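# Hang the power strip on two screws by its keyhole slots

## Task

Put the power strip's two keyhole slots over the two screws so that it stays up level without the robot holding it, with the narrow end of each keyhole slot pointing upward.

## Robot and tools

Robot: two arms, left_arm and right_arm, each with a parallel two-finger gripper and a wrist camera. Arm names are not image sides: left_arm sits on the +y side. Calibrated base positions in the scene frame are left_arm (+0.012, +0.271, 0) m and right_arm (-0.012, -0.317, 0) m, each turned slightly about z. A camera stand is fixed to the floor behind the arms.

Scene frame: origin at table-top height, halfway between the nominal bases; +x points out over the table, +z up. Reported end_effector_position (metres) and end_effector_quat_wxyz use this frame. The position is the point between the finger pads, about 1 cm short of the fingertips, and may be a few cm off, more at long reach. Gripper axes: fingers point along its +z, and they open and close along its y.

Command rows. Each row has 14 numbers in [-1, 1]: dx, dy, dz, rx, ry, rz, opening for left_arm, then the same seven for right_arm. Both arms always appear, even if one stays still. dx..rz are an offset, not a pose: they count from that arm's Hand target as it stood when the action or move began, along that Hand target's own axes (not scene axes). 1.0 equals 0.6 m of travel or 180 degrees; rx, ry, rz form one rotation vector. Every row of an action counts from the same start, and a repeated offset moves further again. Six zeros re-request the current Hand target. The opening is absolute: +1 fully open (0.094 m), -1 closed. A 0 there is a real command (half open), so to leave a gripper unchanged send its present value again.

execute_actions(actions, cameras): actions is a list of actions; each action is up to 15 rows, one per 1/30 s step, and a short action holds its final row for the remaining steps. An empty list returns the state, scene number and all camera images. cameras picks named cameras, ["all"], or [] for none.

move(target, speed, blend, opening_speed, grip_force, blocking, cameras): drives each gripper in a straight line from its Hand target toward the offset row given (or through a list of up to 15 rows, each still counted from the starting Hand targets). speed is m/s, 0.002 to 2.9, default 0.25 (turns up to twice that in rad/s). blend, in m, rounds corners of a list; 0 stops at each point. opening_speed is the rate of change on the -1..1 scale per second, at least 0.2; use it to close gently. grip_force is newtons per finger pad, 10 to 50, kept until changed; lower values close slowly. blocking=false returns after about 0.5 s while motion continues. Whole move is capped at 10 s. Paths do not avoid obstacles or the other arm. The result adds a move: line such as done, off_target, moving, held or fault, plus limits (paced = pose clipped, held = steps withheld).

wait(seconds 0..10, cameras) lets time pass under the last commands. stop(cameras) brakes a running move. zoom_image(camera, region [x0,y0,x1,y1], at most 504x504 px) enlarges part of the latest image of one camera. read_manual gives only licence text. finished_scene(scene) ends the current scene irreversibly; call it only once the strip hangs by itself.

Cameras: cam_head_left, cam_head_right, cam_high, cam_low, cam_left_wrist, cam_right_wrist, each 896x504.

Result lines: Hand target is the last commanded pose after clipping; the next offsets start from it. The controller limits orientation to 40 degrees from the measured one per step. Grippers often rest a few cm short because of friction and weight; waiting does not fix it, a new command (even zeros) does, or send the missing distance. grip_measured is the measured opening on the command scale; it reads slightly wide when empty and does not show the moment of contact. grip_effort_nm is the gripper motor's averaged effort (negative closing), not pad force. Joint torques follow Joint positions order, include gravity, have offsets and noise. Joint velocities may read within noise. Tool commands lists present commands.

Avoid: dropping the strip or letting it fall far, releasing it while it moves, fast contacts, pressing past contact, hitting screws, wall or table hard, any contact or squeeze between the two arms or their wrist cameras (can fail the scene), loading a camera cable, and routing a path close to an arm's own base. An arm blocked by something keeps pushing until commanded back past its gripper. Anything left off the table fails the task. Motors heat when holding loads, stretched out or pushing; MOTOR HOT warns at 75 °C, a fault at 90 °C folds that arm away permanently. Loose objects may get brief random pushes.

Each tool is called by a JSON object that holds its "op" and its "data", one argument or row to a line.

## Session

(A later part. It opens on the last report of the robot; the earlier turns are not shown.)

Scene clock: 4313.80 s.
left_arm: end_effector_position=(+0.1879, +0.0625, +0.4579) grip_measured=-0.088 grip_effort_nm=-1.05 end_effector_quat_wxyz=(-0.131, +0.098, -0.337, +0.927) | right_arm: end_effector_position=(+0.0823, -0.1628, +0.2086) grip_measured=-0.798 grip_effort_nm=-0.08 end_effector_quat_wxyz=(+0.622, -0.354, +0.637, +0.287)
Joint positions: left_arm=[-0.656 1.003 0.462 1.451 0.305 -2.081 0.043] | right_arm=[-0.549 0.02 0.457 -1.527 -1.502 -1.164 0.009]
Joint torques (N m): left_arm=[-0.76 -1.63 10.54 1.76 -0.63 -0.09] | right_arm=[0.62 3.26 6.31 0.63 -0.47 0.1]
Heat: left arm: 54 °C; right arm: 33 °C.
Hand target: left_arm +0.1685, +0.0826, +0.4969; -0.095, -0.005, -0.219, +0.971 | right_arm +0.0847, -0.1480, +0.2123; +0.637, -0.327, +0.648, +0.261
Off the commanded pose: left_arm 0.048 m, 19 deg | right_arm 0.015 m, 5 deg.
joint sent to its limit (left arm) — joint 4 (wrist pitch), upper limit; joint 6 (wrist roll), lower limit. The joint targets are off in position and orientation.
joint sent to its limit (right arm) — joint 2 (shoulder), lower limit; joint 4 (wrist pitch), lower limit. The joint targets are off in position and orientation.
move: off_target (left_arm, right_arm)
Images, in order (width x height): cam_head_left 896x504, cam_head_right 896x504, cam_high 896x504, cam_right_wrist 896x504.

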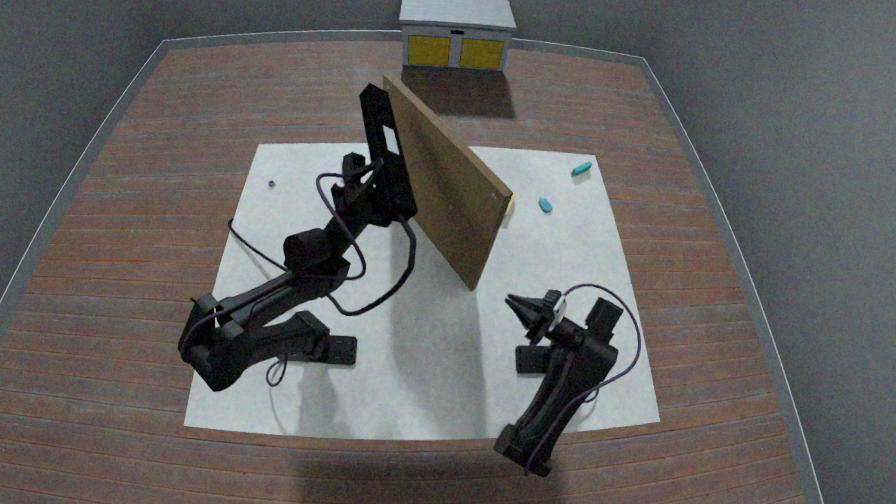

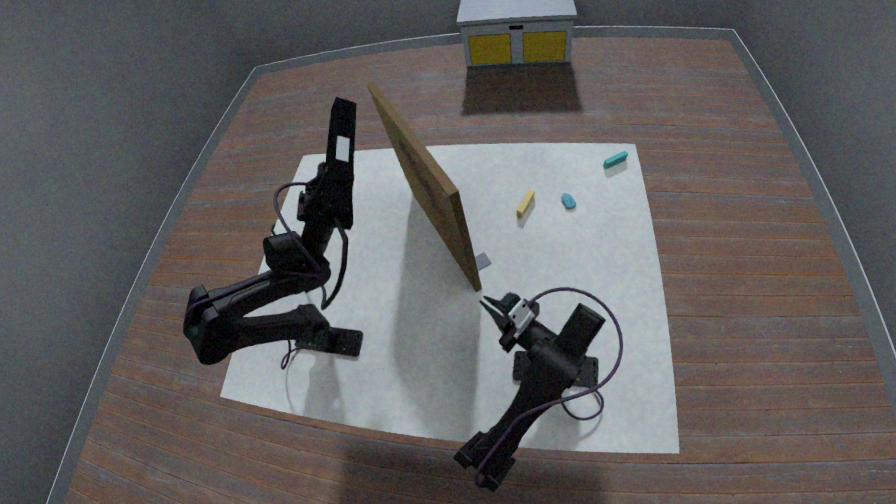

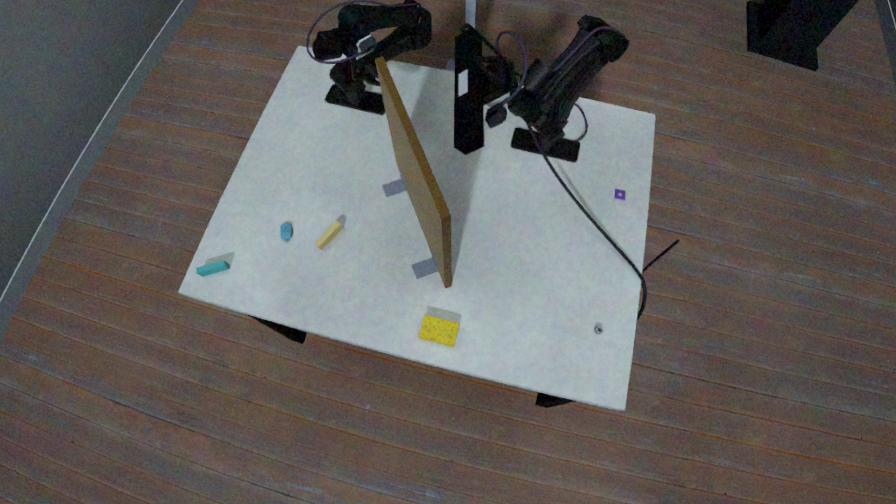

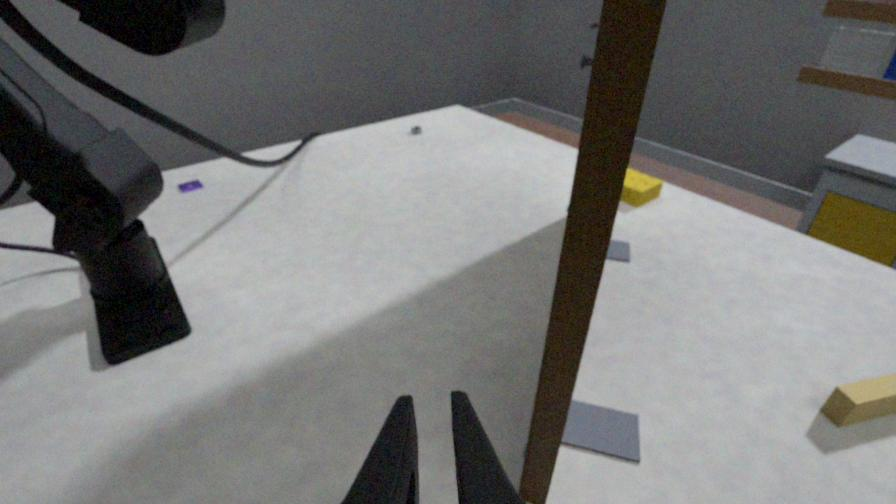

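{"op": "move", "data": {
  "target": [
    [0,0,0,0,0,0,-0.16,-0.1,0,-0.1,0,0,0,-0.8],
    [0,0,0,0,0,0,-0.16,-0.4,0,-0.1,-0.05,0.02,0,-0.8],
    [0,0,0,0,0,0,-0.16,-0.6,-0.05,0.05,-0.12,0.05,-0.01,-0.8]
  ],
  "speed": 0.15,
  "blend": 0.02,
  "cameras": ["cam_high","cam_right_wrist","cam_head_left"]
}}

Scene clock: 4370.57 s.
left_arm: end_effector_position=(+0.1880, +0.0625, +0.4579) grip_measured=-0.088 grip_effort_nm=-1.05 end_effector_quat_wxyz=(-0.131, +0.098, -0.337, +0.927) | right_arm: end_effector_position=(+0.1237, -0.1107, +0.5756) grip_measured=-0.798 grip_effort_nm=-0.09 end_effector_quat_wxyz=(+0.526, -0.462, +0.625, +0.345)
Joint positions: left_arm=[-0.656 1.003 0.462 1.451 0.305 -2.081 0.043] | right_arm=[0.542 1.476 2.716 -1.519 -0.707 -0.239 0.009]
Joint torques (N m): left_arm=[-0.87 -1.69 10.41 1.77 -0.61 -0.08] | right_arm=[0.76 -0.42 2.06 1.48 0 -0.14]
Heat: left arm: 56 °C; right arm: 33 °C.
Hand target: left_arm +0.1684, +0.0826, +0.4969; -0.095, -0.005, -0.219, +0.971 | right_arm +0.1181, -0.1122, +0.5715; +0.516, -0.469, +0.630, +0.341
Off the commanded pose: left_arm 0.048 m, 19 deg | right_arm 0.007 m, 2 deg.
joint sent to its limit (left arm) — joint 4 (wrist pitch), upper limit; joint 6 (wrist roll), lower limit. The joint targets are off in position and orientation.
joint sent to its limit (right arm) — joint 4 (wrist pitch), lower limit. The joint targets are off in position, not in orientation.
move: off_target (left_arm)
Images, in order (width x height): cam_head_left 896x504, cam_high 896x504, cam_right_wrist 896x504.

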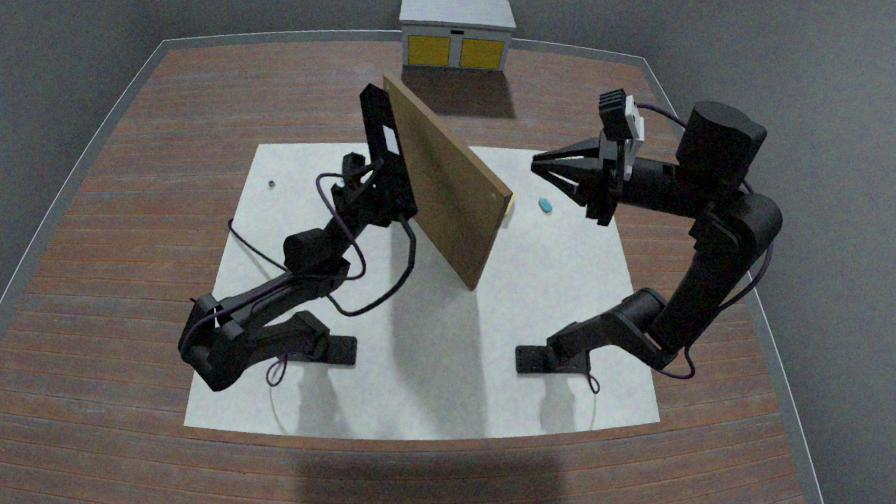

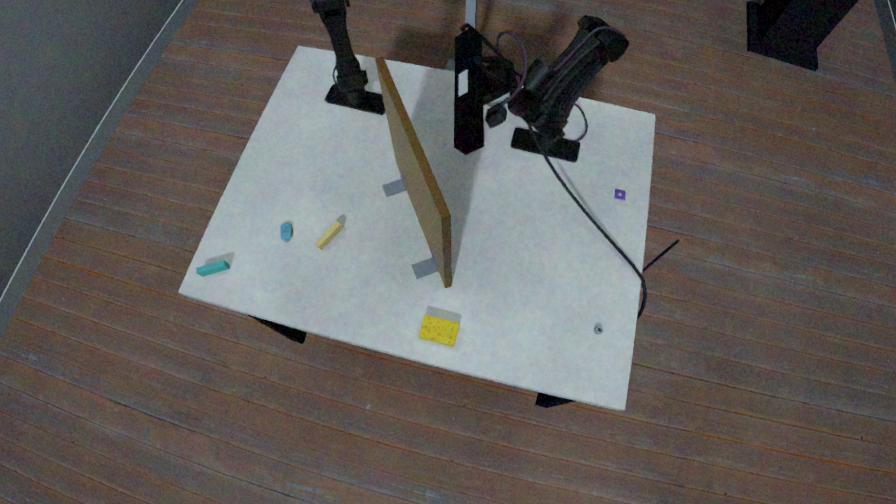

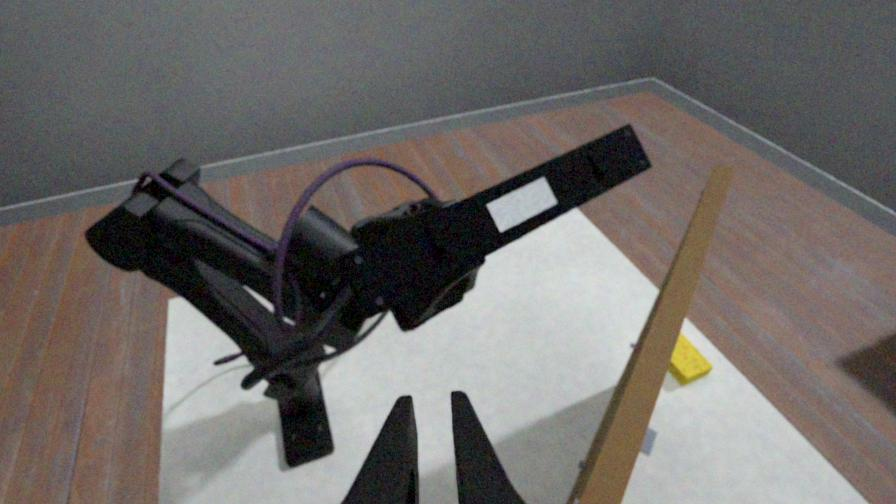

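Excellent — the keyholes may be visible. Zoom.

{"op": "zoom_image", "data": {
  "camera": "cam_right_wrist",
  "region": [540, 115, 670, 215]
}}

{"op": "zoom_image", "data": {
  "camera": "cam_right_wrist",
  "region": [350, 190, 500, 320]
}}

{"op": "zoom_image", "data": {
  "camera": "cam_right_wrist",
  "region": [340, 110, 670, 330]
}}

Scaled by 3.877.

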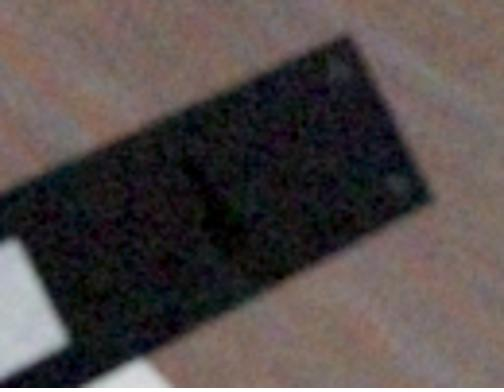

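Scaled by 3.360.

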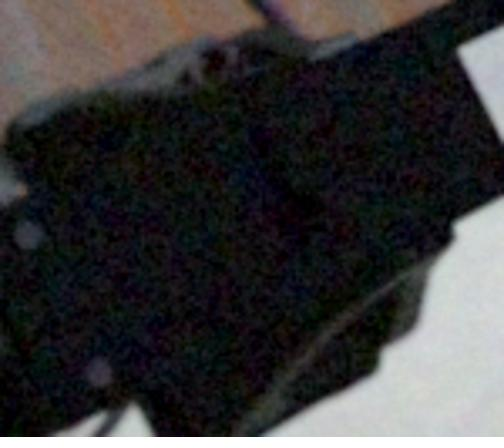

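Scaled by 1.527.

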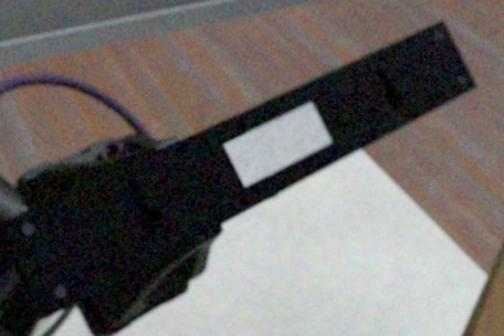

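{"op": "zoom_image", "data": {
  "camera": "cam_right_wrist",
  "region": [570, 140, 620, 195]
}}

{"op": "zoom_image", "data": {
  "camera": "cam_right_wrist",
  "region": [410, 210, 470, 270]
}}

Scaled by 9.164.

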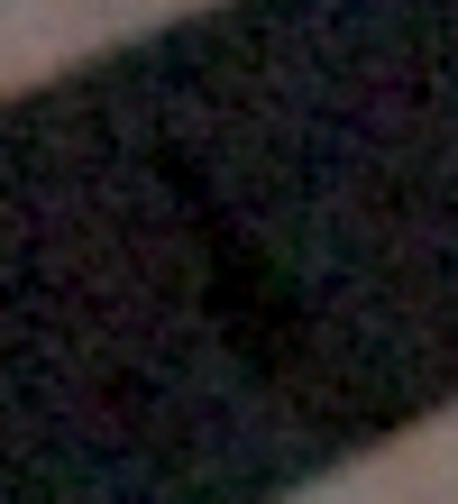

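Scaled by 8.400.

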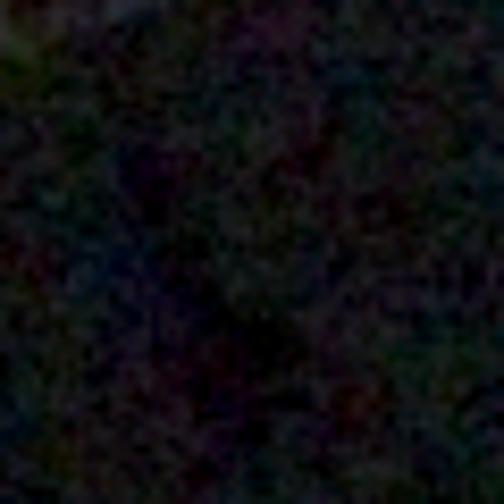

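{"op": "move", "data": {
  "target": [
    [0,0.09,-0.17,-0.1,0,0,-0.16,0,0,0,0,0,0,-0.8],
    [0,0.17,-0.325,-0.32,0,0,-0.16,0,0,0,0,0,0,-0.8]
  ],
  "speed": 0.15,
  "blend": 0.02,
  "cameras": ["cam_right_wrist","cam_head_left"]
}}

Scene clock: 4430.07 s.
left_arm: end_effector_position=(+0.1817, +0.0752, +0.2561) grip_measured=-0.088 grip_effort_nm=-1.05 end_effector_quat_wxyz=(-0.059, +0.069, -0.664, +0.742) | right_arm: end_effector_position=(+0.1236, -0.1107, +0.5755) grip_measured=-0.798 grip_effort_nm=-0.08 end_effector_quat_wxyz=(+0.525, -0.462, +0.625, +0.345)
Joint positions: left_arm=[-0.132 0.809 0.182 0.947 1.221 -1.896 0.043] | right_arm=[0.542 1.476 2.716 -1.519 -0.707 -0.239 0.009]
Joint torques (N m): left_arm=[0.34 -2 10.51 0.84 -0.22 0.18] | right_arm=[0.76 -0.32 2.09 1.46 0.01 -0.14]
Heat: left arm: 56 °C; right arm: 32 °C.
Hand target: left_arm +0.1813, +0.0751, +0.2773; -0.086, +0.042, -0.659, +0.746 | right_arm +0.1181, -0.1122, +0.5714; +0.516, -0.469, +0.630, +0.341
Off the commanded pose: left_arm 0.021 m, 4 deg | right_arm 0.007 m, 2 deg.
joint sent to its limit (right arm) — joint 4 (wrist pitch), lower limit. The joint targets are off in position, not in orientation.
move: off_target (left_arm)
Images, in order (width x height): cam_head_left 896x504, cam_right_wrist 896x504.

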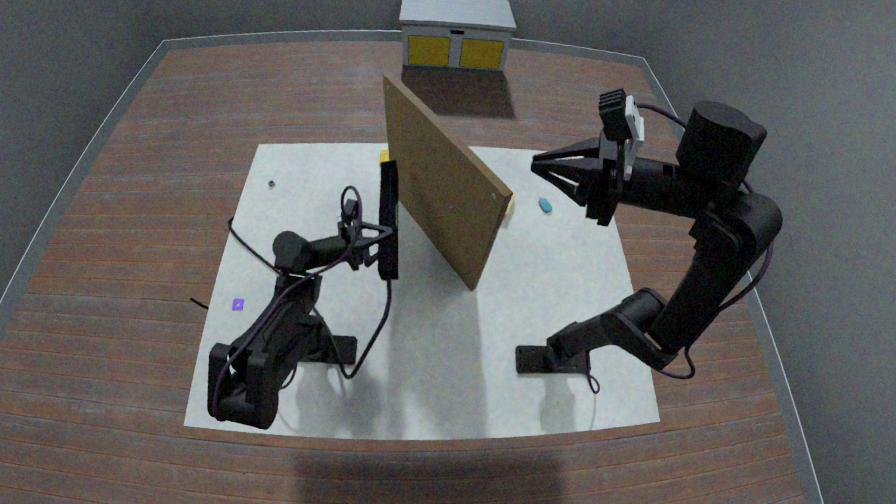

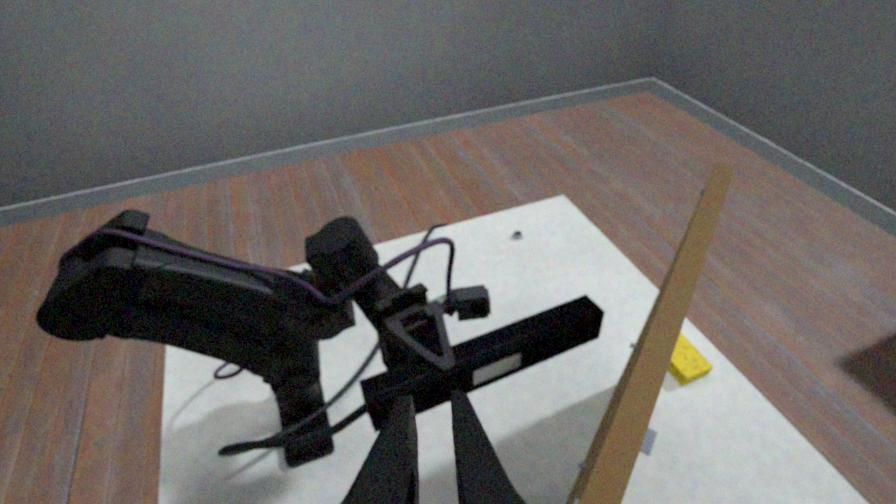

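{"op": "move", "data": {
  "target": [
    [-0.06,0,0.02,0,0,0,-0.16,0,0,0,0,0,0,-0.8],
    [-0.09,0,0.05,0,-0.19,0,-0.16,0,0,0,0,0,0,-0.8],
    [-0.122,0,0.160,0,-0.19,0,-0.16,0,0,0,0,0,0,-0.8]
  ],
  "speed": 0.12,
  "blend": 0.02,
  "cameras": ["cam_right_wrist","cam_head_left"]
}}

Scene clock: 4443.77 s.
left_arm: end_effector_position=(+0.2653, +0.0030, +0.2342) grip_measured=-0.088 grip_effort_nm=-1.05 end_effector_quat_wxyz=(+0.254, -0.282, +0.665, -0.643) | right_arm: end_effector_position=(+0.1236, -0.1107, +0.5755) grip_measured=-0.798 grip_effort_nm=-0.08 end_effector_quat_wxyz=(+0.525, -0.462, +0.625, +0.345)
Joint positions: left_arm=[-0.82 1.046 0.391 0.61 -0.045 -1.598 0.043] | right_arm=[0.542 1.476 2.716 -1.519 -0.707 -0.239 0.009]
Joint torques (N m): left_arm=[-0.59 -2.44 11.78 2.82 -0.17 0.05] | right_arm=[0.8 -0.31 2.19 1.48 0.03 -0.13]
Heat: left arm: 55 °C; right arm: 32 °C.
Hand target: left_arm +0.2700, -0.0052, +0.2932; +0.276, -0.259, +0.605, -0.700 | right_arm +0.1181, -0.1122, +0.5715; +0.516, -0.469, +0.630, +0.341
Off the commanded pose: left_arm 0.060 m, 10 deg | right_arm 0.007 m, 2 deg.
joint sent to its limit (right arm) — joint 4 (wrist pitch), lower limit. The joint targets are off in position, not in orientation.
move: off_target (left_arm); blend cut to 0.0193 m at target 1
Images, in order (width x height): cam_head_left 896x504, cam_right_wrist 896x504.

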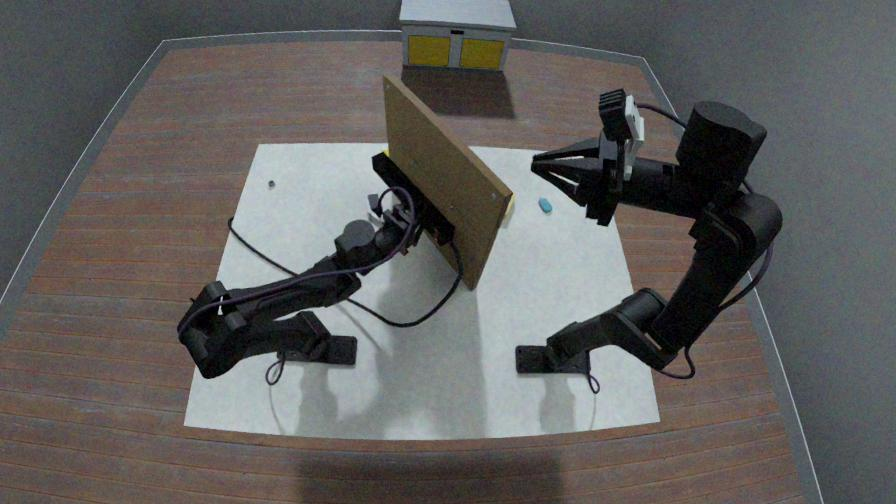

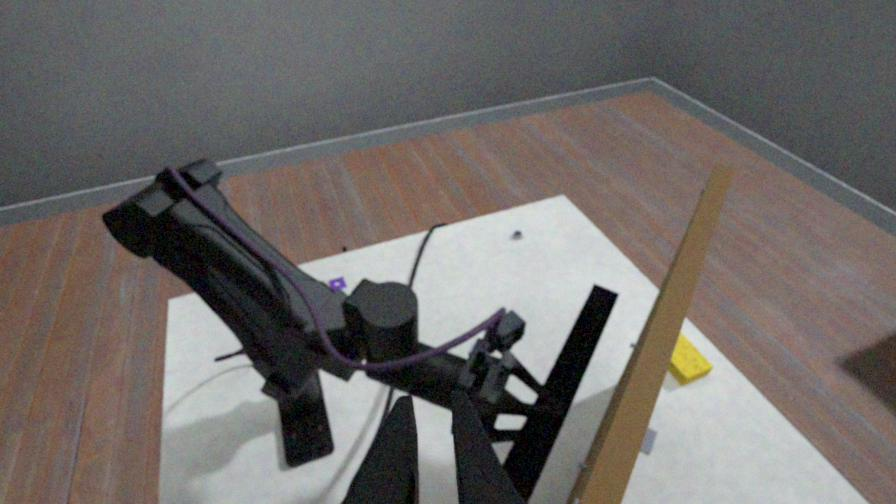

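{"op": "move", "data": {
  "target": [
    [0,0,0,0,0,0,-0.16,-0.03,0,-0.15,0,0,0,-0.8]
  ],
  "speed": 0.15,
  "cameras": ["cam_right_wrist"]
}}

Scene clock: 4452.57 s.
left_arm: end_effector_position=(+0.2654, +0.0030, +0.2347) grip_measured=-0.088 grip_effort_nm=-1.05 end_effector_quat_wxyz=(+0.254, -0.282, +0.665, -0.643) | right_arm: end_effector_position=(+0.0876, -0.1908, +0.6155) grip_measured=-0.798 grip_effort_nm=-0.08 end_effector_quat_wxyz=(+0.594, -0.407, +0.575, +0.389)
Joint positions: left_arm=[-0.82 1.046 0.391 0.612 -0.045 -1.598 0.043] | right_arm=[2.323 1.218 2.758 -1.524 1.078 -0.049 0.009]
Joint torques (N m): left_arm=[-0.59 -2.35 11.85 2.84 -0.14 0.04] | right_arm=[0.61 2.76 -0.77 1.31 0.2 0.09]
Heat: left arm: 56 °C; right arm: 32 °C.
Hand target: left_arm +0.2700, -0.0052, +0.2932; +0.276, -0.259, +0.605, -0.700 | right_arm +0.0889, -0.1902, +0.6100; +0.516, -0.469, +0.630, +0.341
Off the commanded pose: left_arm 0.059 m, 10 deg | right_arm 0.006 m, 14 deg.
shoulder posture changed (right arm): the wrist came as close to joint 1's axis as it can, and the arm is now in the other of its two shoulder postures.
joint sent to its limit (right arm) — joint 4 (wrist pitch), lower limit. The joint targets are off in position and orientation.
move: off_target (left_arm, right_arm)
Images, in order (width x height): cam_right_wrist 896x504.

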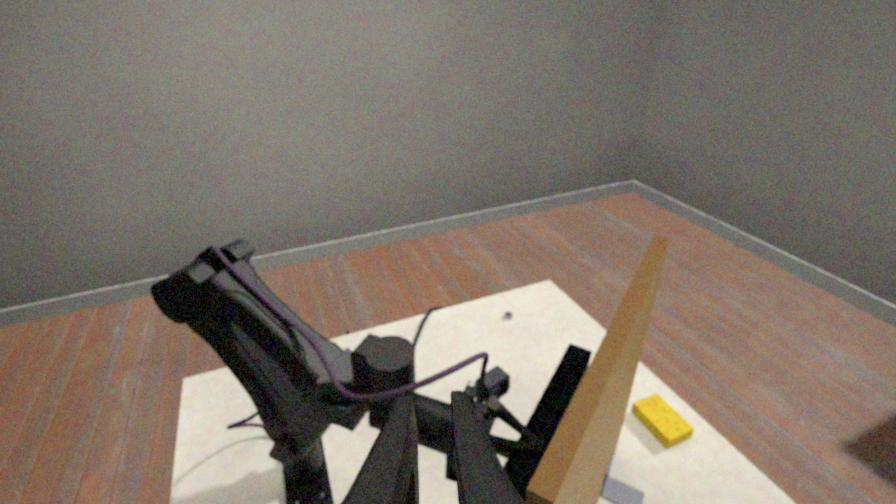

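{"op": "move", "data": {
  "target": [
    [0,0,0,0,0,0,-0.16,-0.03,0.0,0.12,0,0.12,0,-0.8]
  ],
  "speed": 0.15,
  "cameras": ["cam_right_wrist"]
}}

Scene clock: 4468.83 s.
left_arm: end_effector_position=(+0.2654, +0.0030, +0.2347) grip_measured=-0.088 grip_effort_nm=-1.05 end_effector_quat_wxyz=(+0.254, -0.282, +0.665, -0.643) | right_arm: end_effector_position=(+0.1096, -0.1557, +0.6090) grip_measured=-0.798 grip_effort_nm=-0.08 end_effector_quat_wxyz=(+0.535, -0.454, +0.542, +0.462)
Joint positions: left_arm=[-0.82 1.046 0.391 0.612 -0.045 -1.598 0.043] | right_arm=[3.028 1.16 2.807 -1.524 1.569 -0.108 0.009]
Joint torques (N m): left_arm=[-0.68 -2.25 11.77 2.84 -0.16 0.03] | right_arm=[0.64 4.74 -1.09 1.29 0.09 -0.12]
Heat: left arm: 57 °C; right arm: 32 °C.
Hand target: left_arm +0.2700, -0.0052, +0.2932; +0.276, -0.259, +0.605, -0.700 | right_arm +0.1131, -0.1201, +0.6106; +0.389, -0.525, +0.715, +0.247
Off the commanded pose: left_arm 0.059 m, 10 deg | right_arm 0.036 m, 37 deg.
joint sent to its limit (right arm) — joint 5 (wrist yaw), upper limit. The joint targets are off in position and orientation.
move: off_target (left_arm, right_arm)
Images, in order (width x height): cam_right_wrist 896x504.

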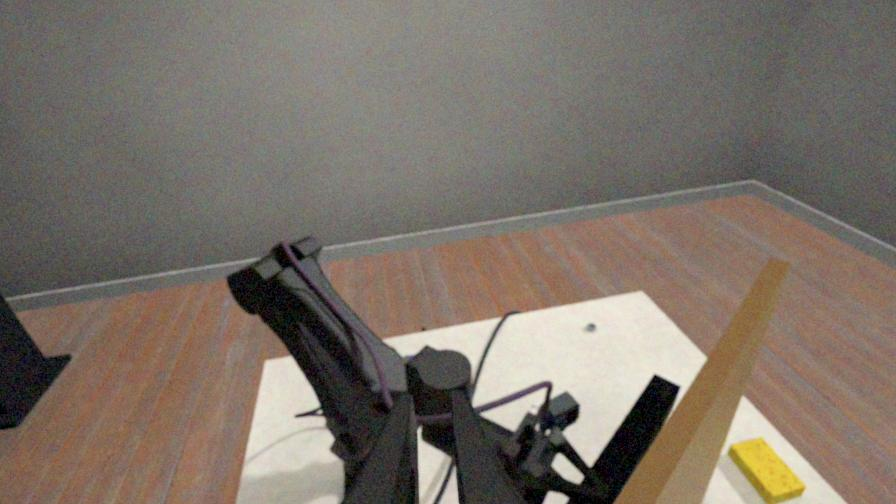

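{"op": "move", "data": {
  "target": [
    [0,0,0,0,0,0,-0.16,-0.06,0.32,0.08,0,-0.05,0,-0.8]
  ],
  "speed": 0.15,
  "cameras": ["cam_head_left"]
}}

Scene clock: 4489.20 s.
left_arm: end_effector_position=(+0.2654, +0.0030, +0.2347) grip_measured=-0.088 grip_effort_nm=-1.05 end_effector_quat_wxyz=(+0.254, -0.282, +0.665, -0.643) | right_arm: end_effector_position=(-0.0479, -0.0007, +0.5901) grip_measured=-0.798 grip_effort_nm=-0.08 end_effector_quat_wxyz=(+0.549, -0.466, +0.590, +0.365)
Joint positions: left_arm=[-0.82 1.046 0.391 0.612 -0.045 -1.598 0.043] | right_arm=[2.172 1.709 2.85 -1.342 0.858 0.072 0.009]
Joint torques (N m): left_arm=[-0.55 -2.36 11.86 2.84 -0.17 0.04] | right_arm=[-0.03 -2.81 2.69 2.2 -0.03 -0.12]
Heat: left arm: 57 °C; right arm: 31 °C.
Hand target: left_arm +0.2700, -0.0052, +0.2932; +0.276, -0.259, +0.605, -0.700 | right_arm -0.0486, -0.0007, +0.6019; +0.444, -0.504, +0.683, +0.288
Off the commanded pose: left_arm 0.059 m, 10 deg | right_arm 0.012 m, 19 deg.
elbow stopped short (right arm): the move would have taken joint 3 (elbow) straighter than the controller allows.
shoulder posture changed (right arm): the wrist came as close to joint 1's axis as it can, and the arm is now in the other of its two shoulder postures.
move: off_target (left_arm, right_arm)
Images, in order (width x height): cam_head_left 896x504.

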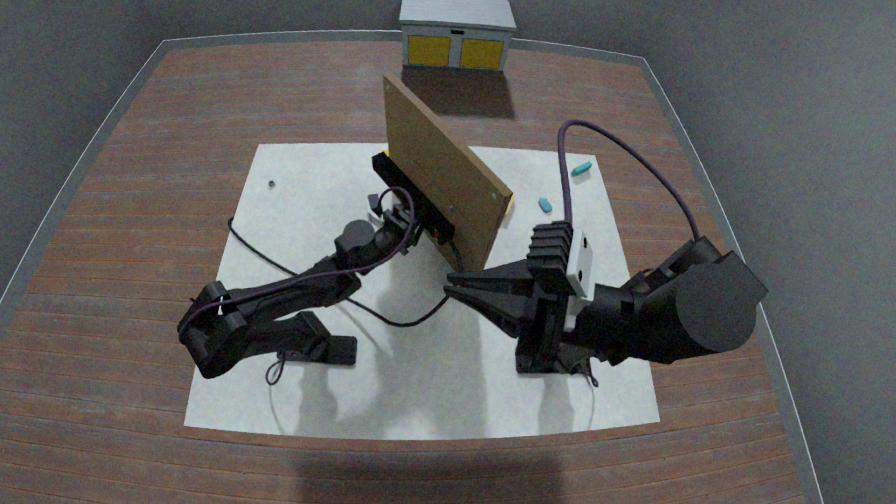

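{"op": "move", "data": {
  "target": [
    [0,0,0,0,0,0,-0.16,0.035,-0.35,0.017,0,0,0,-0.8]
  ],
  "speed": 0.12,
  "cameras": ["cam_right_wrist"]
}}

Scene clock: 4502.23 s.
left_arm: end_effector_position=(+0.2654, +0.0030, +0.2348) grip_measured=-0.088 grip_effort_nm=-1.05 end_effector_quat_wxyz=(+0.254, -0.282, +0.665, -0.644) | right_arm: end_effector_position=(+0.1533, -0.0669, +0.5918) grip_measured=-0.798 grip_effort_nm=-0.08 end_effector_quat_wxyz=(+0.552, -0.443, +0.620, +0.340)
Joint positions: left_arm=[-0.82 1.046 0.391 0.612 -0.045 -1.598 0.043] | right_arm=[0.775 1.623 2.85 -1.404 -0.44 -0.145 0.009]
Joint torques (N m): left_arm=[-0.59 -2.28 11.86 2.84 -0.19 0.03] | right_arm=[-0.72 -1.58 2.41 1.64 -0.24 -0.12]
Heat: left arm: 57 °C; right arm: 34 °C.
Hand target: left_arm +0.2700, -0.0052, +0.2933; +0.276, -0.259, +0.605, -0.700 | right_arm +0.1508, -0.0698, +0.5900; +0.444, -0.504, +0.683, +0.288
Off the commanded pose: left_arm 0.059 m, 10 deg | right_arm 0.004 m, 17 deg.
elbow stopped short (right arm): the move would have taken joint 3 (elbow) straighter than the controller allows.
move: off_target (left_arm, right_arm)
Images, in order (width x height): cam_right_wrist 896x504.

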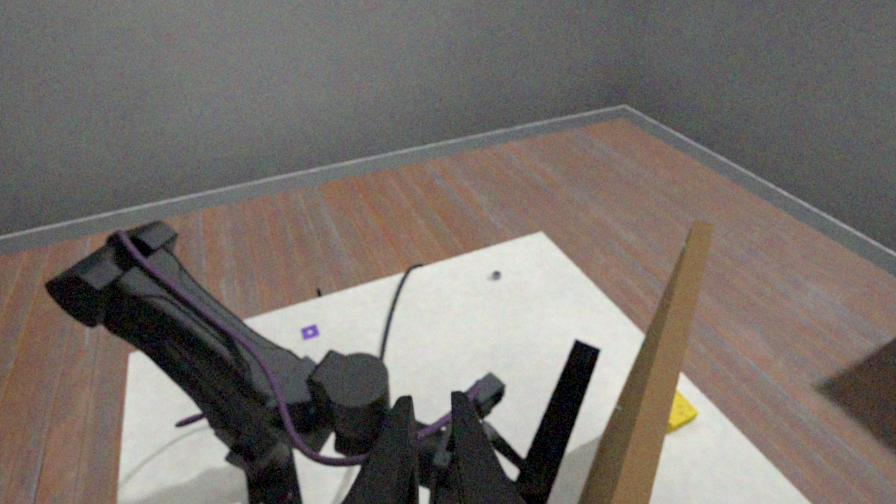

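{"op": "move", "data": {
  "target": [
    [0,0,0,0,0,0,-0.16,0.08,-0.02,-0.09,0,0,0,-0.8]
  ],
  "speed": 0.1,
  "cameras": ["cam_right_wrist"]
}}

Scene clock: 4509.07 s.
left_arm: end_effector_position=(+0.2654, +0.0030, +0.2348) grip_measured=-0.088 grip_effort_nm=-1.05 end_effector_quat_wxyz=(+0.254, -0.282, +0.665, -0.644) | right_arm: end_effector_position=(+0.1492, -0.1381, +0.5742) grip_measured=-0.798 grip_effort_nm=-0.08 end_effector_quat_wxyz=(+0.553, -0.441, +0.636, +0.308)
Joint positions: left_arm=[-0.82 1.046 0.391 0.612 -0.045 -1.598 0.043] | right_arm=[0.282 1.453 2.666 -1.52 -0.857 -0.334 0.009]
Joint torques (N m): left_arm=[-0.55 -2.26 11.85 2.84 -0.18 0.06] | right_arm=[-0.72 -1.18 1.09 1.39 -0.42 -0.13]
Heat: left arm: 57 °C; right arm: 33 °C.
Hand target: left_arm +0.2700, -0.0052, +0.2933; +0.276, -0.259, +0.605, -0.700 | right_arm +0.1404, -0.1399, +0.5715; +0.444, -0.504, +0.683, +0.288
Off the commanded pose: left_arm 0.059 m, 10 deg | right_arm 0.009 m, 16 deg.
elbow stopped short (right arm): the move would have taken joint 3 (elbow) straighter than the controller allows.
joint sent to its limit (right arm) — joint 4 (wrist pitch), lower limit. The joint targets are off in position and orientation.
move: off_target (left_arm, right_arm)
Images, in order (width x height): cam_right_wrist 896x504.

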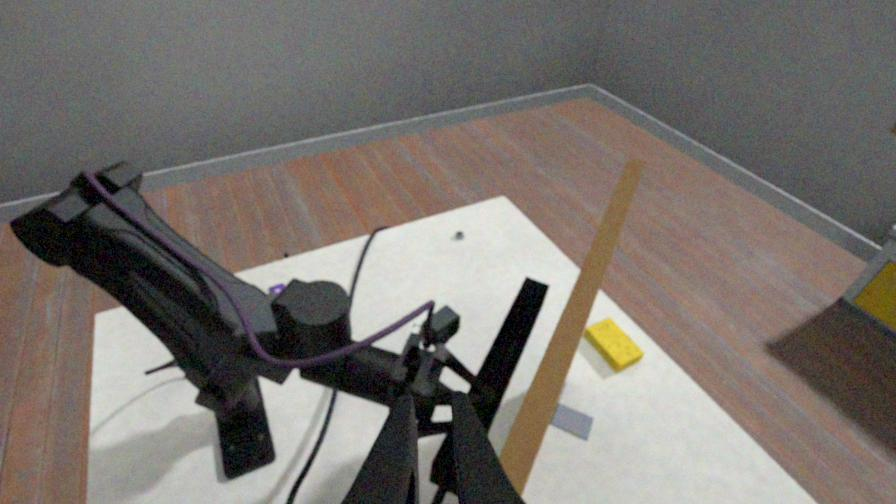

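{"op": "move", "data": {
  "target": [
    [0,0,0,0,0,0,-0.16,-0.016,0.05,0.027,0,-0.07,0,-0.8]
  ],
  "speed": 0.1,
  "cameras": ["cam_right_wrist"]
}}

Scene clock: 4516.17 s.
left_arm: end_effector_position=(+0.2654, +0.0030, +0.2348) grip_measured=-0.088 grip_effort_nm=-1.05 end_effector_quat_wxyz=(+0.254, -0.282, +0.665, -0.644) | right_arm: end_effector_position=(+0.1228, -0.1100, +0.5745) grip_measured=-0.798 grip_effort_nm=-0.08 end_effector_quat_wxyz=(+0.527, -0.471, +0.620, +0.341)
Joint positions: left_arm=[-0.82 1.046 0.391 0.612 -0.045 -1.598 0.043] | right_arm=[0.546 1.475 2.712 -1.521 -0.707 -0.262 0.009]
Joint torques (N m): left_arm=[-0.68 -2.26 11.9 2.83 -0.16 0.04] | right_arm=[0.75 -0.31 2.19 1.47 0.01 0.14]
Heat: left arm: 58 °C; right arm: 33 °C.
Hand target: left_arm +0.2700, -0.0052, +0.2933; +0.276, -0.259, +0.605, -0.700 | right_arm +0.1181, -0.1123, +0.5713; +0.516, -0.469, +0.630, +0.341
Off the commanded pose: left_arm 0.059 m, 10 deg | right_arm 0.006 m, 2 deg.
joint sent to its limit (right arm) — joint 4 (wrist pitch), lower limit. The joint targets are off in position, not in orientation.
move: off_target (left_arm)
Images, in order (width x height): cam_right_wrist 896x504.

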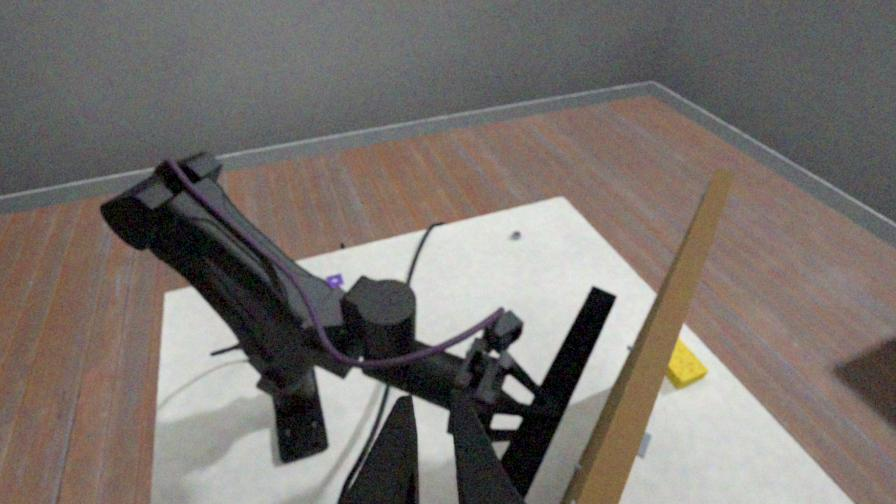

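{"op": "move", "data": {
  "target": [
    [0.012,-0.02,0.0,0,0,0,-0.16,0,0,0,0,0,0,-0.8],
    [0.012,-0.03,0.02,0,0,0,-0.16,0,0,0,0,0,0,-0.8]
  ],
  "speed": 0.06
}}

Scene clock: 4523.43 s.
left_arm: end_effector_position=(+0.2704, -0.0119, +0.2692) grip_measured=-0.088 grip_effort_nm=-1.05 end_effector_quat_wxyz=(+0.264, -0.273, +0.645, -0.663) | right_arm: end_effector_position=(+0.1228, -0.1100, +0.5745) grip_measured=-0.798 grip_effort_nm=-0.08 end_effector_quat_wxyz=(+0.527, -0.471, +0.620, +0.341)
Joint positions: left_arm=[-0.853 1.082 0.489 0.612 -0.079 -1.591 0.043] | right_arm=[0.546 1.475 2.712 -1.521 -0.707 -0.262 0.009]
Joint torques (N m): left_arm=[-0.27 -2.73 11.74 2.19 -0.11 0.01] | right_arm=[0.62 -0.34 2.45 1.49 0.02 0.11]
Heat: left arm: 58 °C; right arm: 33 °C.
Hand target: left_arm +0.2719, -0.0166, +0.3129; +0.276, -0.259, +0.605, -0.701 | right_arm +0.1181, -0.1123, +0.5713; +0.516, -0.469, +0.630, +0.341
Off the commanded pose: left_arm 0.044 m, 7 deg | right_arm 0.006 m, 2 deg.
joint sent to its limit (right arm) — joint 4 (wrist pitch), lower limit. The joint targets are off in position, not in orientation.
move: off_target (left_arm)

{"op": "move", "data": {
  "target": [
    [0,0.018,0.010,0,0,0,-0.16,0,0,0,0,0,0,-0.8]
  ],
  "speed": 0.05
}}

Scene clock: 4533.23 s.
left_arm: end_effector_position=(+0.2747, -0.0170, +0.2518) grip_measured=-0.088 grip_effort_nm=-1.05 end_effector_quat_wxyz=(+0.259, -0.278, +0.661, -0.647) | right_arm: end_effector_position=(+0.1228, -0.1100, +0.5745) grip_measured=-0.798 grip_effort_nm=-0.08 end_effector_quat_wxyz=(+0.527, -0.471, +0.620, +0.341)
Joint positions: left_arm=[-0.853 1.13 0.489 0.612 -0.079 -1.591 0.043] | right_arm=[0.546 1.475 2.712 -1.521 -0.707 -0.262 0.009]
Joint torques (N m): left_arm=[-0.27 -3.02 10.37 2.82 -0.07 0.01] | right_arm=[0.68 -0.32 2.35 1.45 0.01 0.13]
Heat: left arm: 57 °C; right arm: 33 °C.
Hand target: left_arm +0.2768, -0.0221, +0.3030; +0.276, -0.259, +0.605, -0.700 | right_arm +0.1181, -0.1123, +0.5713; +0.516, -0.469, +0.630, +0.341
Off the commanded pose: left_arm 0.052 m, 9 deg | right_arm 0.006 m, 2 deg.
joint sent to its limit (right arm) — joint 4 (wrist pitch), lower limit. The joint targets are off in position, not in orientation.
move: off_target (left_arm)

{"op": "move", "data": {
  "target": [
    [0,-0.006,0.0,0.035,0,0,-0.16,0,0,0,0,0,0,-0.8]
  ],
  "speed": 0.05
}}

Scene clock: 4538.17 s.
left_arm: end_effector_position=(+0.2778, -0.0208, +0.2657) grip_measured=-0.088 grip_effort_nm=-1.05 end_effector_quat_wxyz=(-0.274, +0.262, -0.621, +0.686) | right_arm: end_effector_position=(+0.1228, -0.1100, +0.5745) grip_measured=-0.798 grip_effort_nm=-0.08 end_effector_quat_wxyz=(+0.527, -0.471, +0.620, +0.341)
Joint positions: left_arm=[-0.853 1.201 0.457 0.834 -0.079 -1.584 0.043] | right_arm=[0.546 1.475 2.712 -1.521 -0.707 -0.262 0.009]
Joint torques (N m): left_arm=[-0.23 -2.59 8.24 3.01 -0.11 0.03] | right_arm=[0.7 -0.32 2.36 1.48 0.04 0.11]
Heat: left arm: 57 °C; right arm: 33 °C.
Hand target: left_arm +0.2766, -0.0217, +0.3066; -0.290, +0.243, -0.566, +0.733 | right_arm +0.1181, -0.1123, +0.5713; +0.516, -0.469, +0.630, +0.341
Off the commanded pose: left_arm 0.041 m, 9 deg | right_arm 0.006 m, 2 deg.
joint sent to its limit (right arm) — joint 4 (wrist pitch), lower limit. The joint targets are off in position, not in orientation.
move: off_target (left_arm)

{"op": "move", "data": {
  "target": [
    [0,0.010,-0.006,-0.012,0,0,-0.16,0,0,0,0,0,0,-0.8]
  ],
  "speed": 0.05
}}

{"op": "move", "data": {
  "target": [
    [0,0.006,-0.006,0,0,0,-0.16,0,0,0,0,0,0,-0.8]
  ],
  "speed": 0.05
}}

Scene clock: 4543.23 s.
left_arm: end_effector_position=(+0.2778, -0.0208, +0.2657) grip_measured=-0.088 grip_effort_nm=-1.05 end_effector_quat_wxyz=(-0.274, +0.262, -0.621, +0.686) | right_arm: end_effector_position=(+0.1228, -0.1100, +0.5745) grip_measured=-0.798 grip_effort_nm=-0.08 end_effector_quat_wxyz=(+0.527, -0.471, +0.620, +0.341)
Joint positions: left_arm=[-0.853 1.201 0.457 0.834 -0.079 -1.584 0.043] | right_arm=[0.546 1.475 2.712 -1.521 -0.707 -0.262 0.009]
Joint torques (N m): left_arm=[-0.25 -3.77 8.09 2.48 -0.11 0.02] | right_arm=[0.66 -0.28 2.25 1.48 0.03 0.11]
Heat: left arm: 56 °C; right arm: 33 °C.
Hand target: left_arm +0.2750, -0.0204, +0.2998; -0.285, +0.249, -0.579, +0.722 | right_arm +0.1181, -0.1123, +0.5713; +0.516, -0.469, +0.630, +0.341
Off the commanded pose: left_arm 0.034 m, 7 deg | right_arm 0.006 m, 2 deg.
joint sent to its limit (right arm) — joint 4 (wrist pitch), lower limit. The joint targets are off in position, not in orientation.
move: off_target (left_arm)

Scene clock: 4544.23 s.
left_arm: end_effector_position=(+0.2775, -0.0203, +0.2647) grip_measured=-0.088 grip_effort_nm=-1.05 end_effector_quat_wxyz=(-0.274, +0.262, -0.621, +0.686) | right_arm: end_effector_position=(+0.1228, -0.1100, +0.5745) grip_measured=-0.798 grip_effort_nm=-0.09 end_effector_quat_wxyz=(+0.527, -0.471, +0.620, +0.341)
Joint positions: left_arm=[-0.853 1.201 0.452 0.839 -0.079 -1.584 0.043] | right_arm=[0.546 1.475 2.712 -1.521 -0.707 -0.262 0.009]
Joint torques (N m): left_arm=[-0.4 -3.92 6.95 2.6 -0.14 0.01] | right_arm=[0.55 -0.28 2.37 1.46 0.03 0.12]
Heat: left arm: 56 °C; right arm: 33 °C.
Hand target: left_arm +0.2730, -0.0185, +0.2956; -0.285, +0.249, -0.579, +0.722 | right_arm +0.1181, -0.1123, +0.5713; +0.516, -0.469, +0.630, +0.341
Off the commanded pose: left_arm 0.031 m, 7 deg | right_arm 0.006 m, 2 deg.
joint sent to its limit (right arm) — joint 4 (wrist pitch), lower limit. The joint targets are off in position, not in orientation.
move: off_target (left_arm)

{"op": "move", "data": {
  "target": [
    [0,0.010,-0.004,0,0,0,-0.16,0,0,0,0,0,0,-0.8]
  ],
  "speed": 0.05
}}

{"op": "move", "data": {
  "target": [
    [0,0.008,-0.004,0,0,0,-0.16,0,0,0,0,0,0,-0.8]
  ],
  "speed": 0.05
}}

Scene clock: 4549.17 s.
left_arm: end_effector_position=(+0.2759, -0.0182, +0.2569) grip_measured=-0.088 grip_effort_nm=-1.05 end_effector_quat_wxyz=(+0.273, -0.264, +0.625, -0.682) | right_arm: end_effector_position=(+0.1228, -0.1100, +0.5745) grip_measured=-0.798 grip_effort_nm=-0.08 end_effector_quat_wxyz=(+0.527, -0.471, +0.620, +0.341)
Joint positions: left_arm=[-0.853 1.201 0.429 0.851 -0.08 -1.584 0.043] | right_arm=[0.546 1.475 2.712 -1.521 -0.707 -0.262 0.009]
Joint torques (N m): left_arm=[-0.53 -3.22 6.91 2.84 -0.13 0] | right_arm=[0.55 -0.21 2.29 1.49 0.01 0.1]
Heat: left arm: 55 °C; right arm: 33 °C.
Hand target: left_arm +0.2721, -0.0178, +0.2892; +0.285, -0.249, +0.579, -0.722 | right_arm +0.1181, -0.1123, +0.5713; +0.516, -0.469, +0.630, +0.341
Off the commanded pose: left_arm 0.033 m, 7 deg | right_arm 0.006 m, 2 deg.
joint sent to its limit (right arm) — joint 4 (wrist pitch), lower limit. The joint targets are off in position, not in orientation.
move: off_target (left_arm)

Scene clock: 4550.30 s.
left_arm: end_effector_position=(+0.2750, -0.0169, +0.2524) grip_measured=-0.088 grip_effort_nm=-1.05 end_effector_quat_wxyz=(+0.273, -0.264, +0.624, -0.682) | right_arm: end_effector_position=(+0.1228, -0.1100, +0.5745) grip_measured=-0.798 grip_effort_nm=-0.08 end_effector_quat_wxyz=(+0.527, -0.471, +0.620, +0.341)
Joint positions: left_arm=[-0.853 1.208 0.411 0.879 -0.081 -1.584 0.043] | right_arm=[0.546 1.475 2.712 -1.521 -0.707 -0.262 0.009]
Joint torques (N m): left_arm=[-0.66 -3.11 6.79 2.8 -0.14 0] | right_arm=[0.68 -0.16 2.24 1.46 0.01 0.14]
Heat: left arm: 55 °C; right arm: 33 °C.
Hand target: left_arm +0.2710, -0.0169, +0.2841; +0.285, -0.249, +0.579, -0.722 | right_arm +0.1181, -0.1123, +0.5713; +0.516, -0.469, +0.630, +0.341
Off the commanded pose: left_arm 0.032 m, 7 deg | right_arm 0.006 m, 2 deg.
joint sent to its limit (right arm) — joint 4 (wrist pitch), lower limit. The joint targets are off in position, not in orientation.
move: off_target (left_arm)

{"op": "move", "data": {
  "target": [
    [0,-0.026,0.004,0,0,0,-0.16,0,0,0,0,0,0,-0.8]
  ],
  "speed": 0.05
}}

Scene clock: 4556.83 s.
left_arm: end_effector_position=(+0.2741, -0.0158, +0.2564) grip_measured=-0.088 grip_effort_nm=-1.05 end_effector_quat_wxyz=(-0.274, +0.263, -0.620, +0.686) | right_arm: end_effector_position=(+0.1228, -0.1100, +0.5745) grip_measured=-0.798 grip_effort_nm=-0.08 end_effector_quat_wxyz=(+0.527, -0.471, +0.620, +0.341)
Joint positions: left_arm=[-0.853 1.197 0.411 0.879 -0.081 -1.584 0.043] | right_arm=[0.546 1.475 2.712 -1.521 -0.707 -0.262 0.009]
Joint torques (N m): left_arm=[-0.59 -5.81 10.11 1.93 -0.12 0.01] | right_arm=[0.68 -0.4 2.32 1.49 0.02 0.11]
Heat: left arm: 55 °C; right arm: 33 °C.
Hand target: left_arm +0.2708, -0.0160, +0.2998; -0.285, +0.249, -0.579, +0.722 | right_arm +0.1181, -0.1123, +0.5713; +0.516, -0.469, +0.630, +0.341
Off the commanded pose: left_arm 0.044 m, 7 deg | right_arm 0.006 m, 2 deg.
joint sent to its limit (right arm) — joint 4 (wrist pitch), lower limit. The joint targets are off in position, not in orientation.
move: off_target (left_arm)

{"op": "move", "data": {
  "target": [
    [0,0,0.02,0,0,0,-0.16,0,0,0,0,0,0,-0.8]
  ],
  "speed": 0.05
}}

{"op": "move", "data": {
  "target": [
    [0,0,0.006,0,0,0,-0.16,0,0,0,0,0,0,-0.8]
  ],
  "speed": 0.05
}}

Scene clock: 4561.70 s.
left_arm: end_effector_position=(+0.2773, -0.0196, +0.2648) grip_measured=-0.088 grip_effort_nm=-1.05 end_effector_quat_wxyz=(-0.276, +0.261, -0.615, +0.691) | right_arm: end_effector_position=(+0.1228, -0.1100, +0.5745) grip_measured=-0.798 grip_effort_nm=-0.08 end_effector_quat_wxyz=(+0.527, -0.471, +0.620, +0.341)
Joint positions: left_arm=[-0.853 1.211 0.44 0.879 -0.081 -1.584 0.043] | right_arm=[0.546 1.475 2.712 -1.521 -0.707 -0.262 0.009]
Joint torques (N m): left_arm=[-0.16 -3.22 11.04 2.01 -0.07 0.02] | right_arm=[0.65 -0.35 2.33 1.47 0.02 0.11]
Heat: left arm: 55 °C; right arm: 33 °C.
Hand target: left_arm +0.2790, -0.0243, +0.3023; -0.285, +0.249, -0.579, +0.722 | right_arm +0.1181, -0.1123, +0.5713; +0.516, -0.469, +0.630, +0.341
Off the commanded pose: left_arm 0.038 m, 6 deg | right_arm 0.006 m, 2 deg.
joint sent to its limit (right arm) — joint 4 (wrist pitch), lower limit. The joint targets are off in position, not in orientation.
move: off_target (left_arm)

Scene clock: 4562.70 s.
left_arm: end_effector_position=(+0.2778, -0.0202, +0.2638) grip_measured=-0.088 grip_effort_nm=-1.05 end_effector_quat_wxyz=(-0.276, +0.262, -0.616, +0.690) | right_arm: end_effector_position=(+0.1228, -0.1100, +0.5745) grip_measured=-0.798 grip_effort_nm=-0.08 end_effector_quat_wxyz=(+0.527, -0.471, +0.620, +0.341)
Joint positions: left_arm=[-0.853 1.216 0.442 0.879 -0.081 -1.584 0.043] | right_arm=[0.546 1.475 2.712 -1.521 -0.707 -0.262 0.009]
Joint torques (N m): left_arm=[-0.03 -2.63 11.79 2.03 -0.04 0] | right_arm=[0.57 -0.32 2.3 1.45 0 0.12]
Heat: left arm: 55 °C; right arm: 33 °C.
Hand target: left_arm +0.2815, -0.0268, +0.3030; -0.285, +0.249, -0.579, +0.722 | right_arm +0.1181, -0.1123, +0.5713; +0.516, -0.469, +0.630, +0.341
Off the commanded pose: left_arm 0.040 m, 6 deg | right_arm 0.006 m, 2 deg.
joint sent to its limit (right arm) — joint 4 (wrist pitch), lower limit. The joint targets are off in position, not in orientation.
move: off_target (left_arm)

{"op": "move", "data": {
  "target": [
    [0.002,0.05,-0.03,-0.012,0,0,-0.16,0,0,0,0,0,0,-0.8],
    [0.004,0.0133,-0.024,-0.012,0,0,-0.16,0,0,0,0,0,0,-0.8],
    [0.004,0.0133,-0.002,-0.012,0,0,-0.16,0,0,0,0,0,0,-0.8]
  ],
  "speed": 0.06
}}

Scene clock: 4574.03 s.
left_arm: end_effector_position=(+0.2769, -0.0214, +0.2630) grip_measured=-0.088 grip_effort_nm=-1.05 end_effector_quat_wxyz=(-0.275, +0.263, -0.619, +0.687) | right_arm: end_effector_position=(+0.1228, -0.1100, +0.5745) grip_measured=-0.798 grip_effort_nm=-0.08 end_effector_quat_wxyz=(+0.527, -0.471, +0.620, +0.341)
Joint positions: left_arm=[-0.86 1.211 0.446 0.86 -0.089 -1.583 0.043] | right_arm=[0.546 1.475 2.712 -1.521 -0.707 -0.262 0.009]
Joint torques (N m): left_arm=[-0.36 -2.61 11.78 1.77 -0.08 -0.01] | right_arm=[0.62 -0.29 2.37 1.47 0.06 0.11]
Heat: left arm: 57 °C; right arm: 33 °C.
Hand target: left_arm +0.2799, -0.0290, +0.2950; -0.280, +0.254, -0.593, +0.711 | right_arm +0.1181, -0.1123, +0.5713; +0.516, -0.469, +0.630, +0.341
Off the commanded pose: left_arm 0.033 m, 4 deg | right_arm 0.006 m, 2 deg.
joint sent to its limit (right arm) — joint 4 (wrist pitch), lower limit. The joint targets are off in position, not in orientation.
move: off_target (left_arm)

{"op": "move", "data": {
  "target": [
    [0.0,0.05,-0.03,-0.01,0,0,-0.16,0,0,0,0,0,0,-0.8],
    [0.0,0.016,-0.026,-0.01,0,0,-0.16,0,0,0,0,0,0,-0.8]
  ],
  "speed": 0.06
}}

{"op": "move", "data": {
  "target": [0.0,0,0.018,0,0,0,-0.16,0,0,0,0,0,0,-0.8],
  "speed": 0.06
}}

Scene clock: 4587.97 s.
left_arm: end_effector_position=(+0.2714, -0.0159, +0.2424) grip_measured=-0.088 grip_effort_nm=-1.05 end_effector_quat_wxyz=(+0.270, -0.269, +0.637, -0.670) | right_arm: end_effector_position=(+0.1228, -0.1100, +0.5745) grip_measured=-0.798 grip_effort_nm=-0.08 end_effector_quat_wxyz=(+0.527, -0.471, +0.620, +0.341)
Joint positions: left_arm=[-0.863 1.19 0.399 0.834 -0.092 -1.583 0.043] | right_arm=[0.546 1.475 2.712 -1.521 -0.707 -0.262 0.009]
Joint torques (N m): left_arm=[-0.69 -5.6 11.08 1.6 -0.13 -0.05] | right_arm=[0.68 -0.36 2.35 1.48 0.02 0.11]
Heat: left arm: 57 °C; right arm: 34 °C.
Hand target: left_arm +0.2700, -0.0194, +0.2829; +0.276, -0.259, +0.604, -0.701 | right_arm +0.1181, -0.1123, +0.5713; +0.516, -0.469, +0.630, +0.341
Off the commanded pose: left_arm 0.041 m, 5 deg | right_arm 0.006 m, 2 deg.
joint sent to its limit (right arm) — joint 4 (wrist pitch), lower limit. The joint targets are off in position, not in orientation.
move: off_target (left_arm)

Scene clock: 4589.03 s.
left_arm: end_effector_position=(+0.2754, -0.0208, +0.2525) grip_measured=-0.088 grip_effort_nm=-1.05 end_effector_quat_wxyz=(+0.271, -0.267, +0.631, -0.676) | right_arm: end_effector_position=(+0.1228, -0.1100, +0.5745) grip_measured=-0.798 grip_effort_nm=-0.08 end_effector_quat_wxyz=(+0.527, -0.471, +0.620, +0.341)
Joint positions: left_arm=[-0.863 1.207 0.434 0.834 -0.092 -1.583 0.043] | right_arm=[0.546 1.475 2.712 -1.521 -0.707 -0.262 0.009]
Joint torques (N m): left_arm=[-0.29 -3.17 11.17 1.78 -0.06 -0.05] | right_arm=[0.64 -0.34 2.4 1.48 0.01 0.11]
Heat: left arm: 57 °C; right arm: 34 °C.
Hand target: left_arm +0.2776, -0.0270, +0.2845; +0.276, -0.259, +0.604, -0.702 | right_arm +0.1181, -0.1123, +0.5713; +0.516, -0.469, +0.630, +0.341
Off the commanded pose: left_arm 0.033 m, 4 deg | right_arm 0.006 m, 2 deg.
joint sent to its limit (right arm) — joint 4 (wrist pitch), lower limit. The joint targets are off in position, not in orientation.
move: off_target (left_arm)


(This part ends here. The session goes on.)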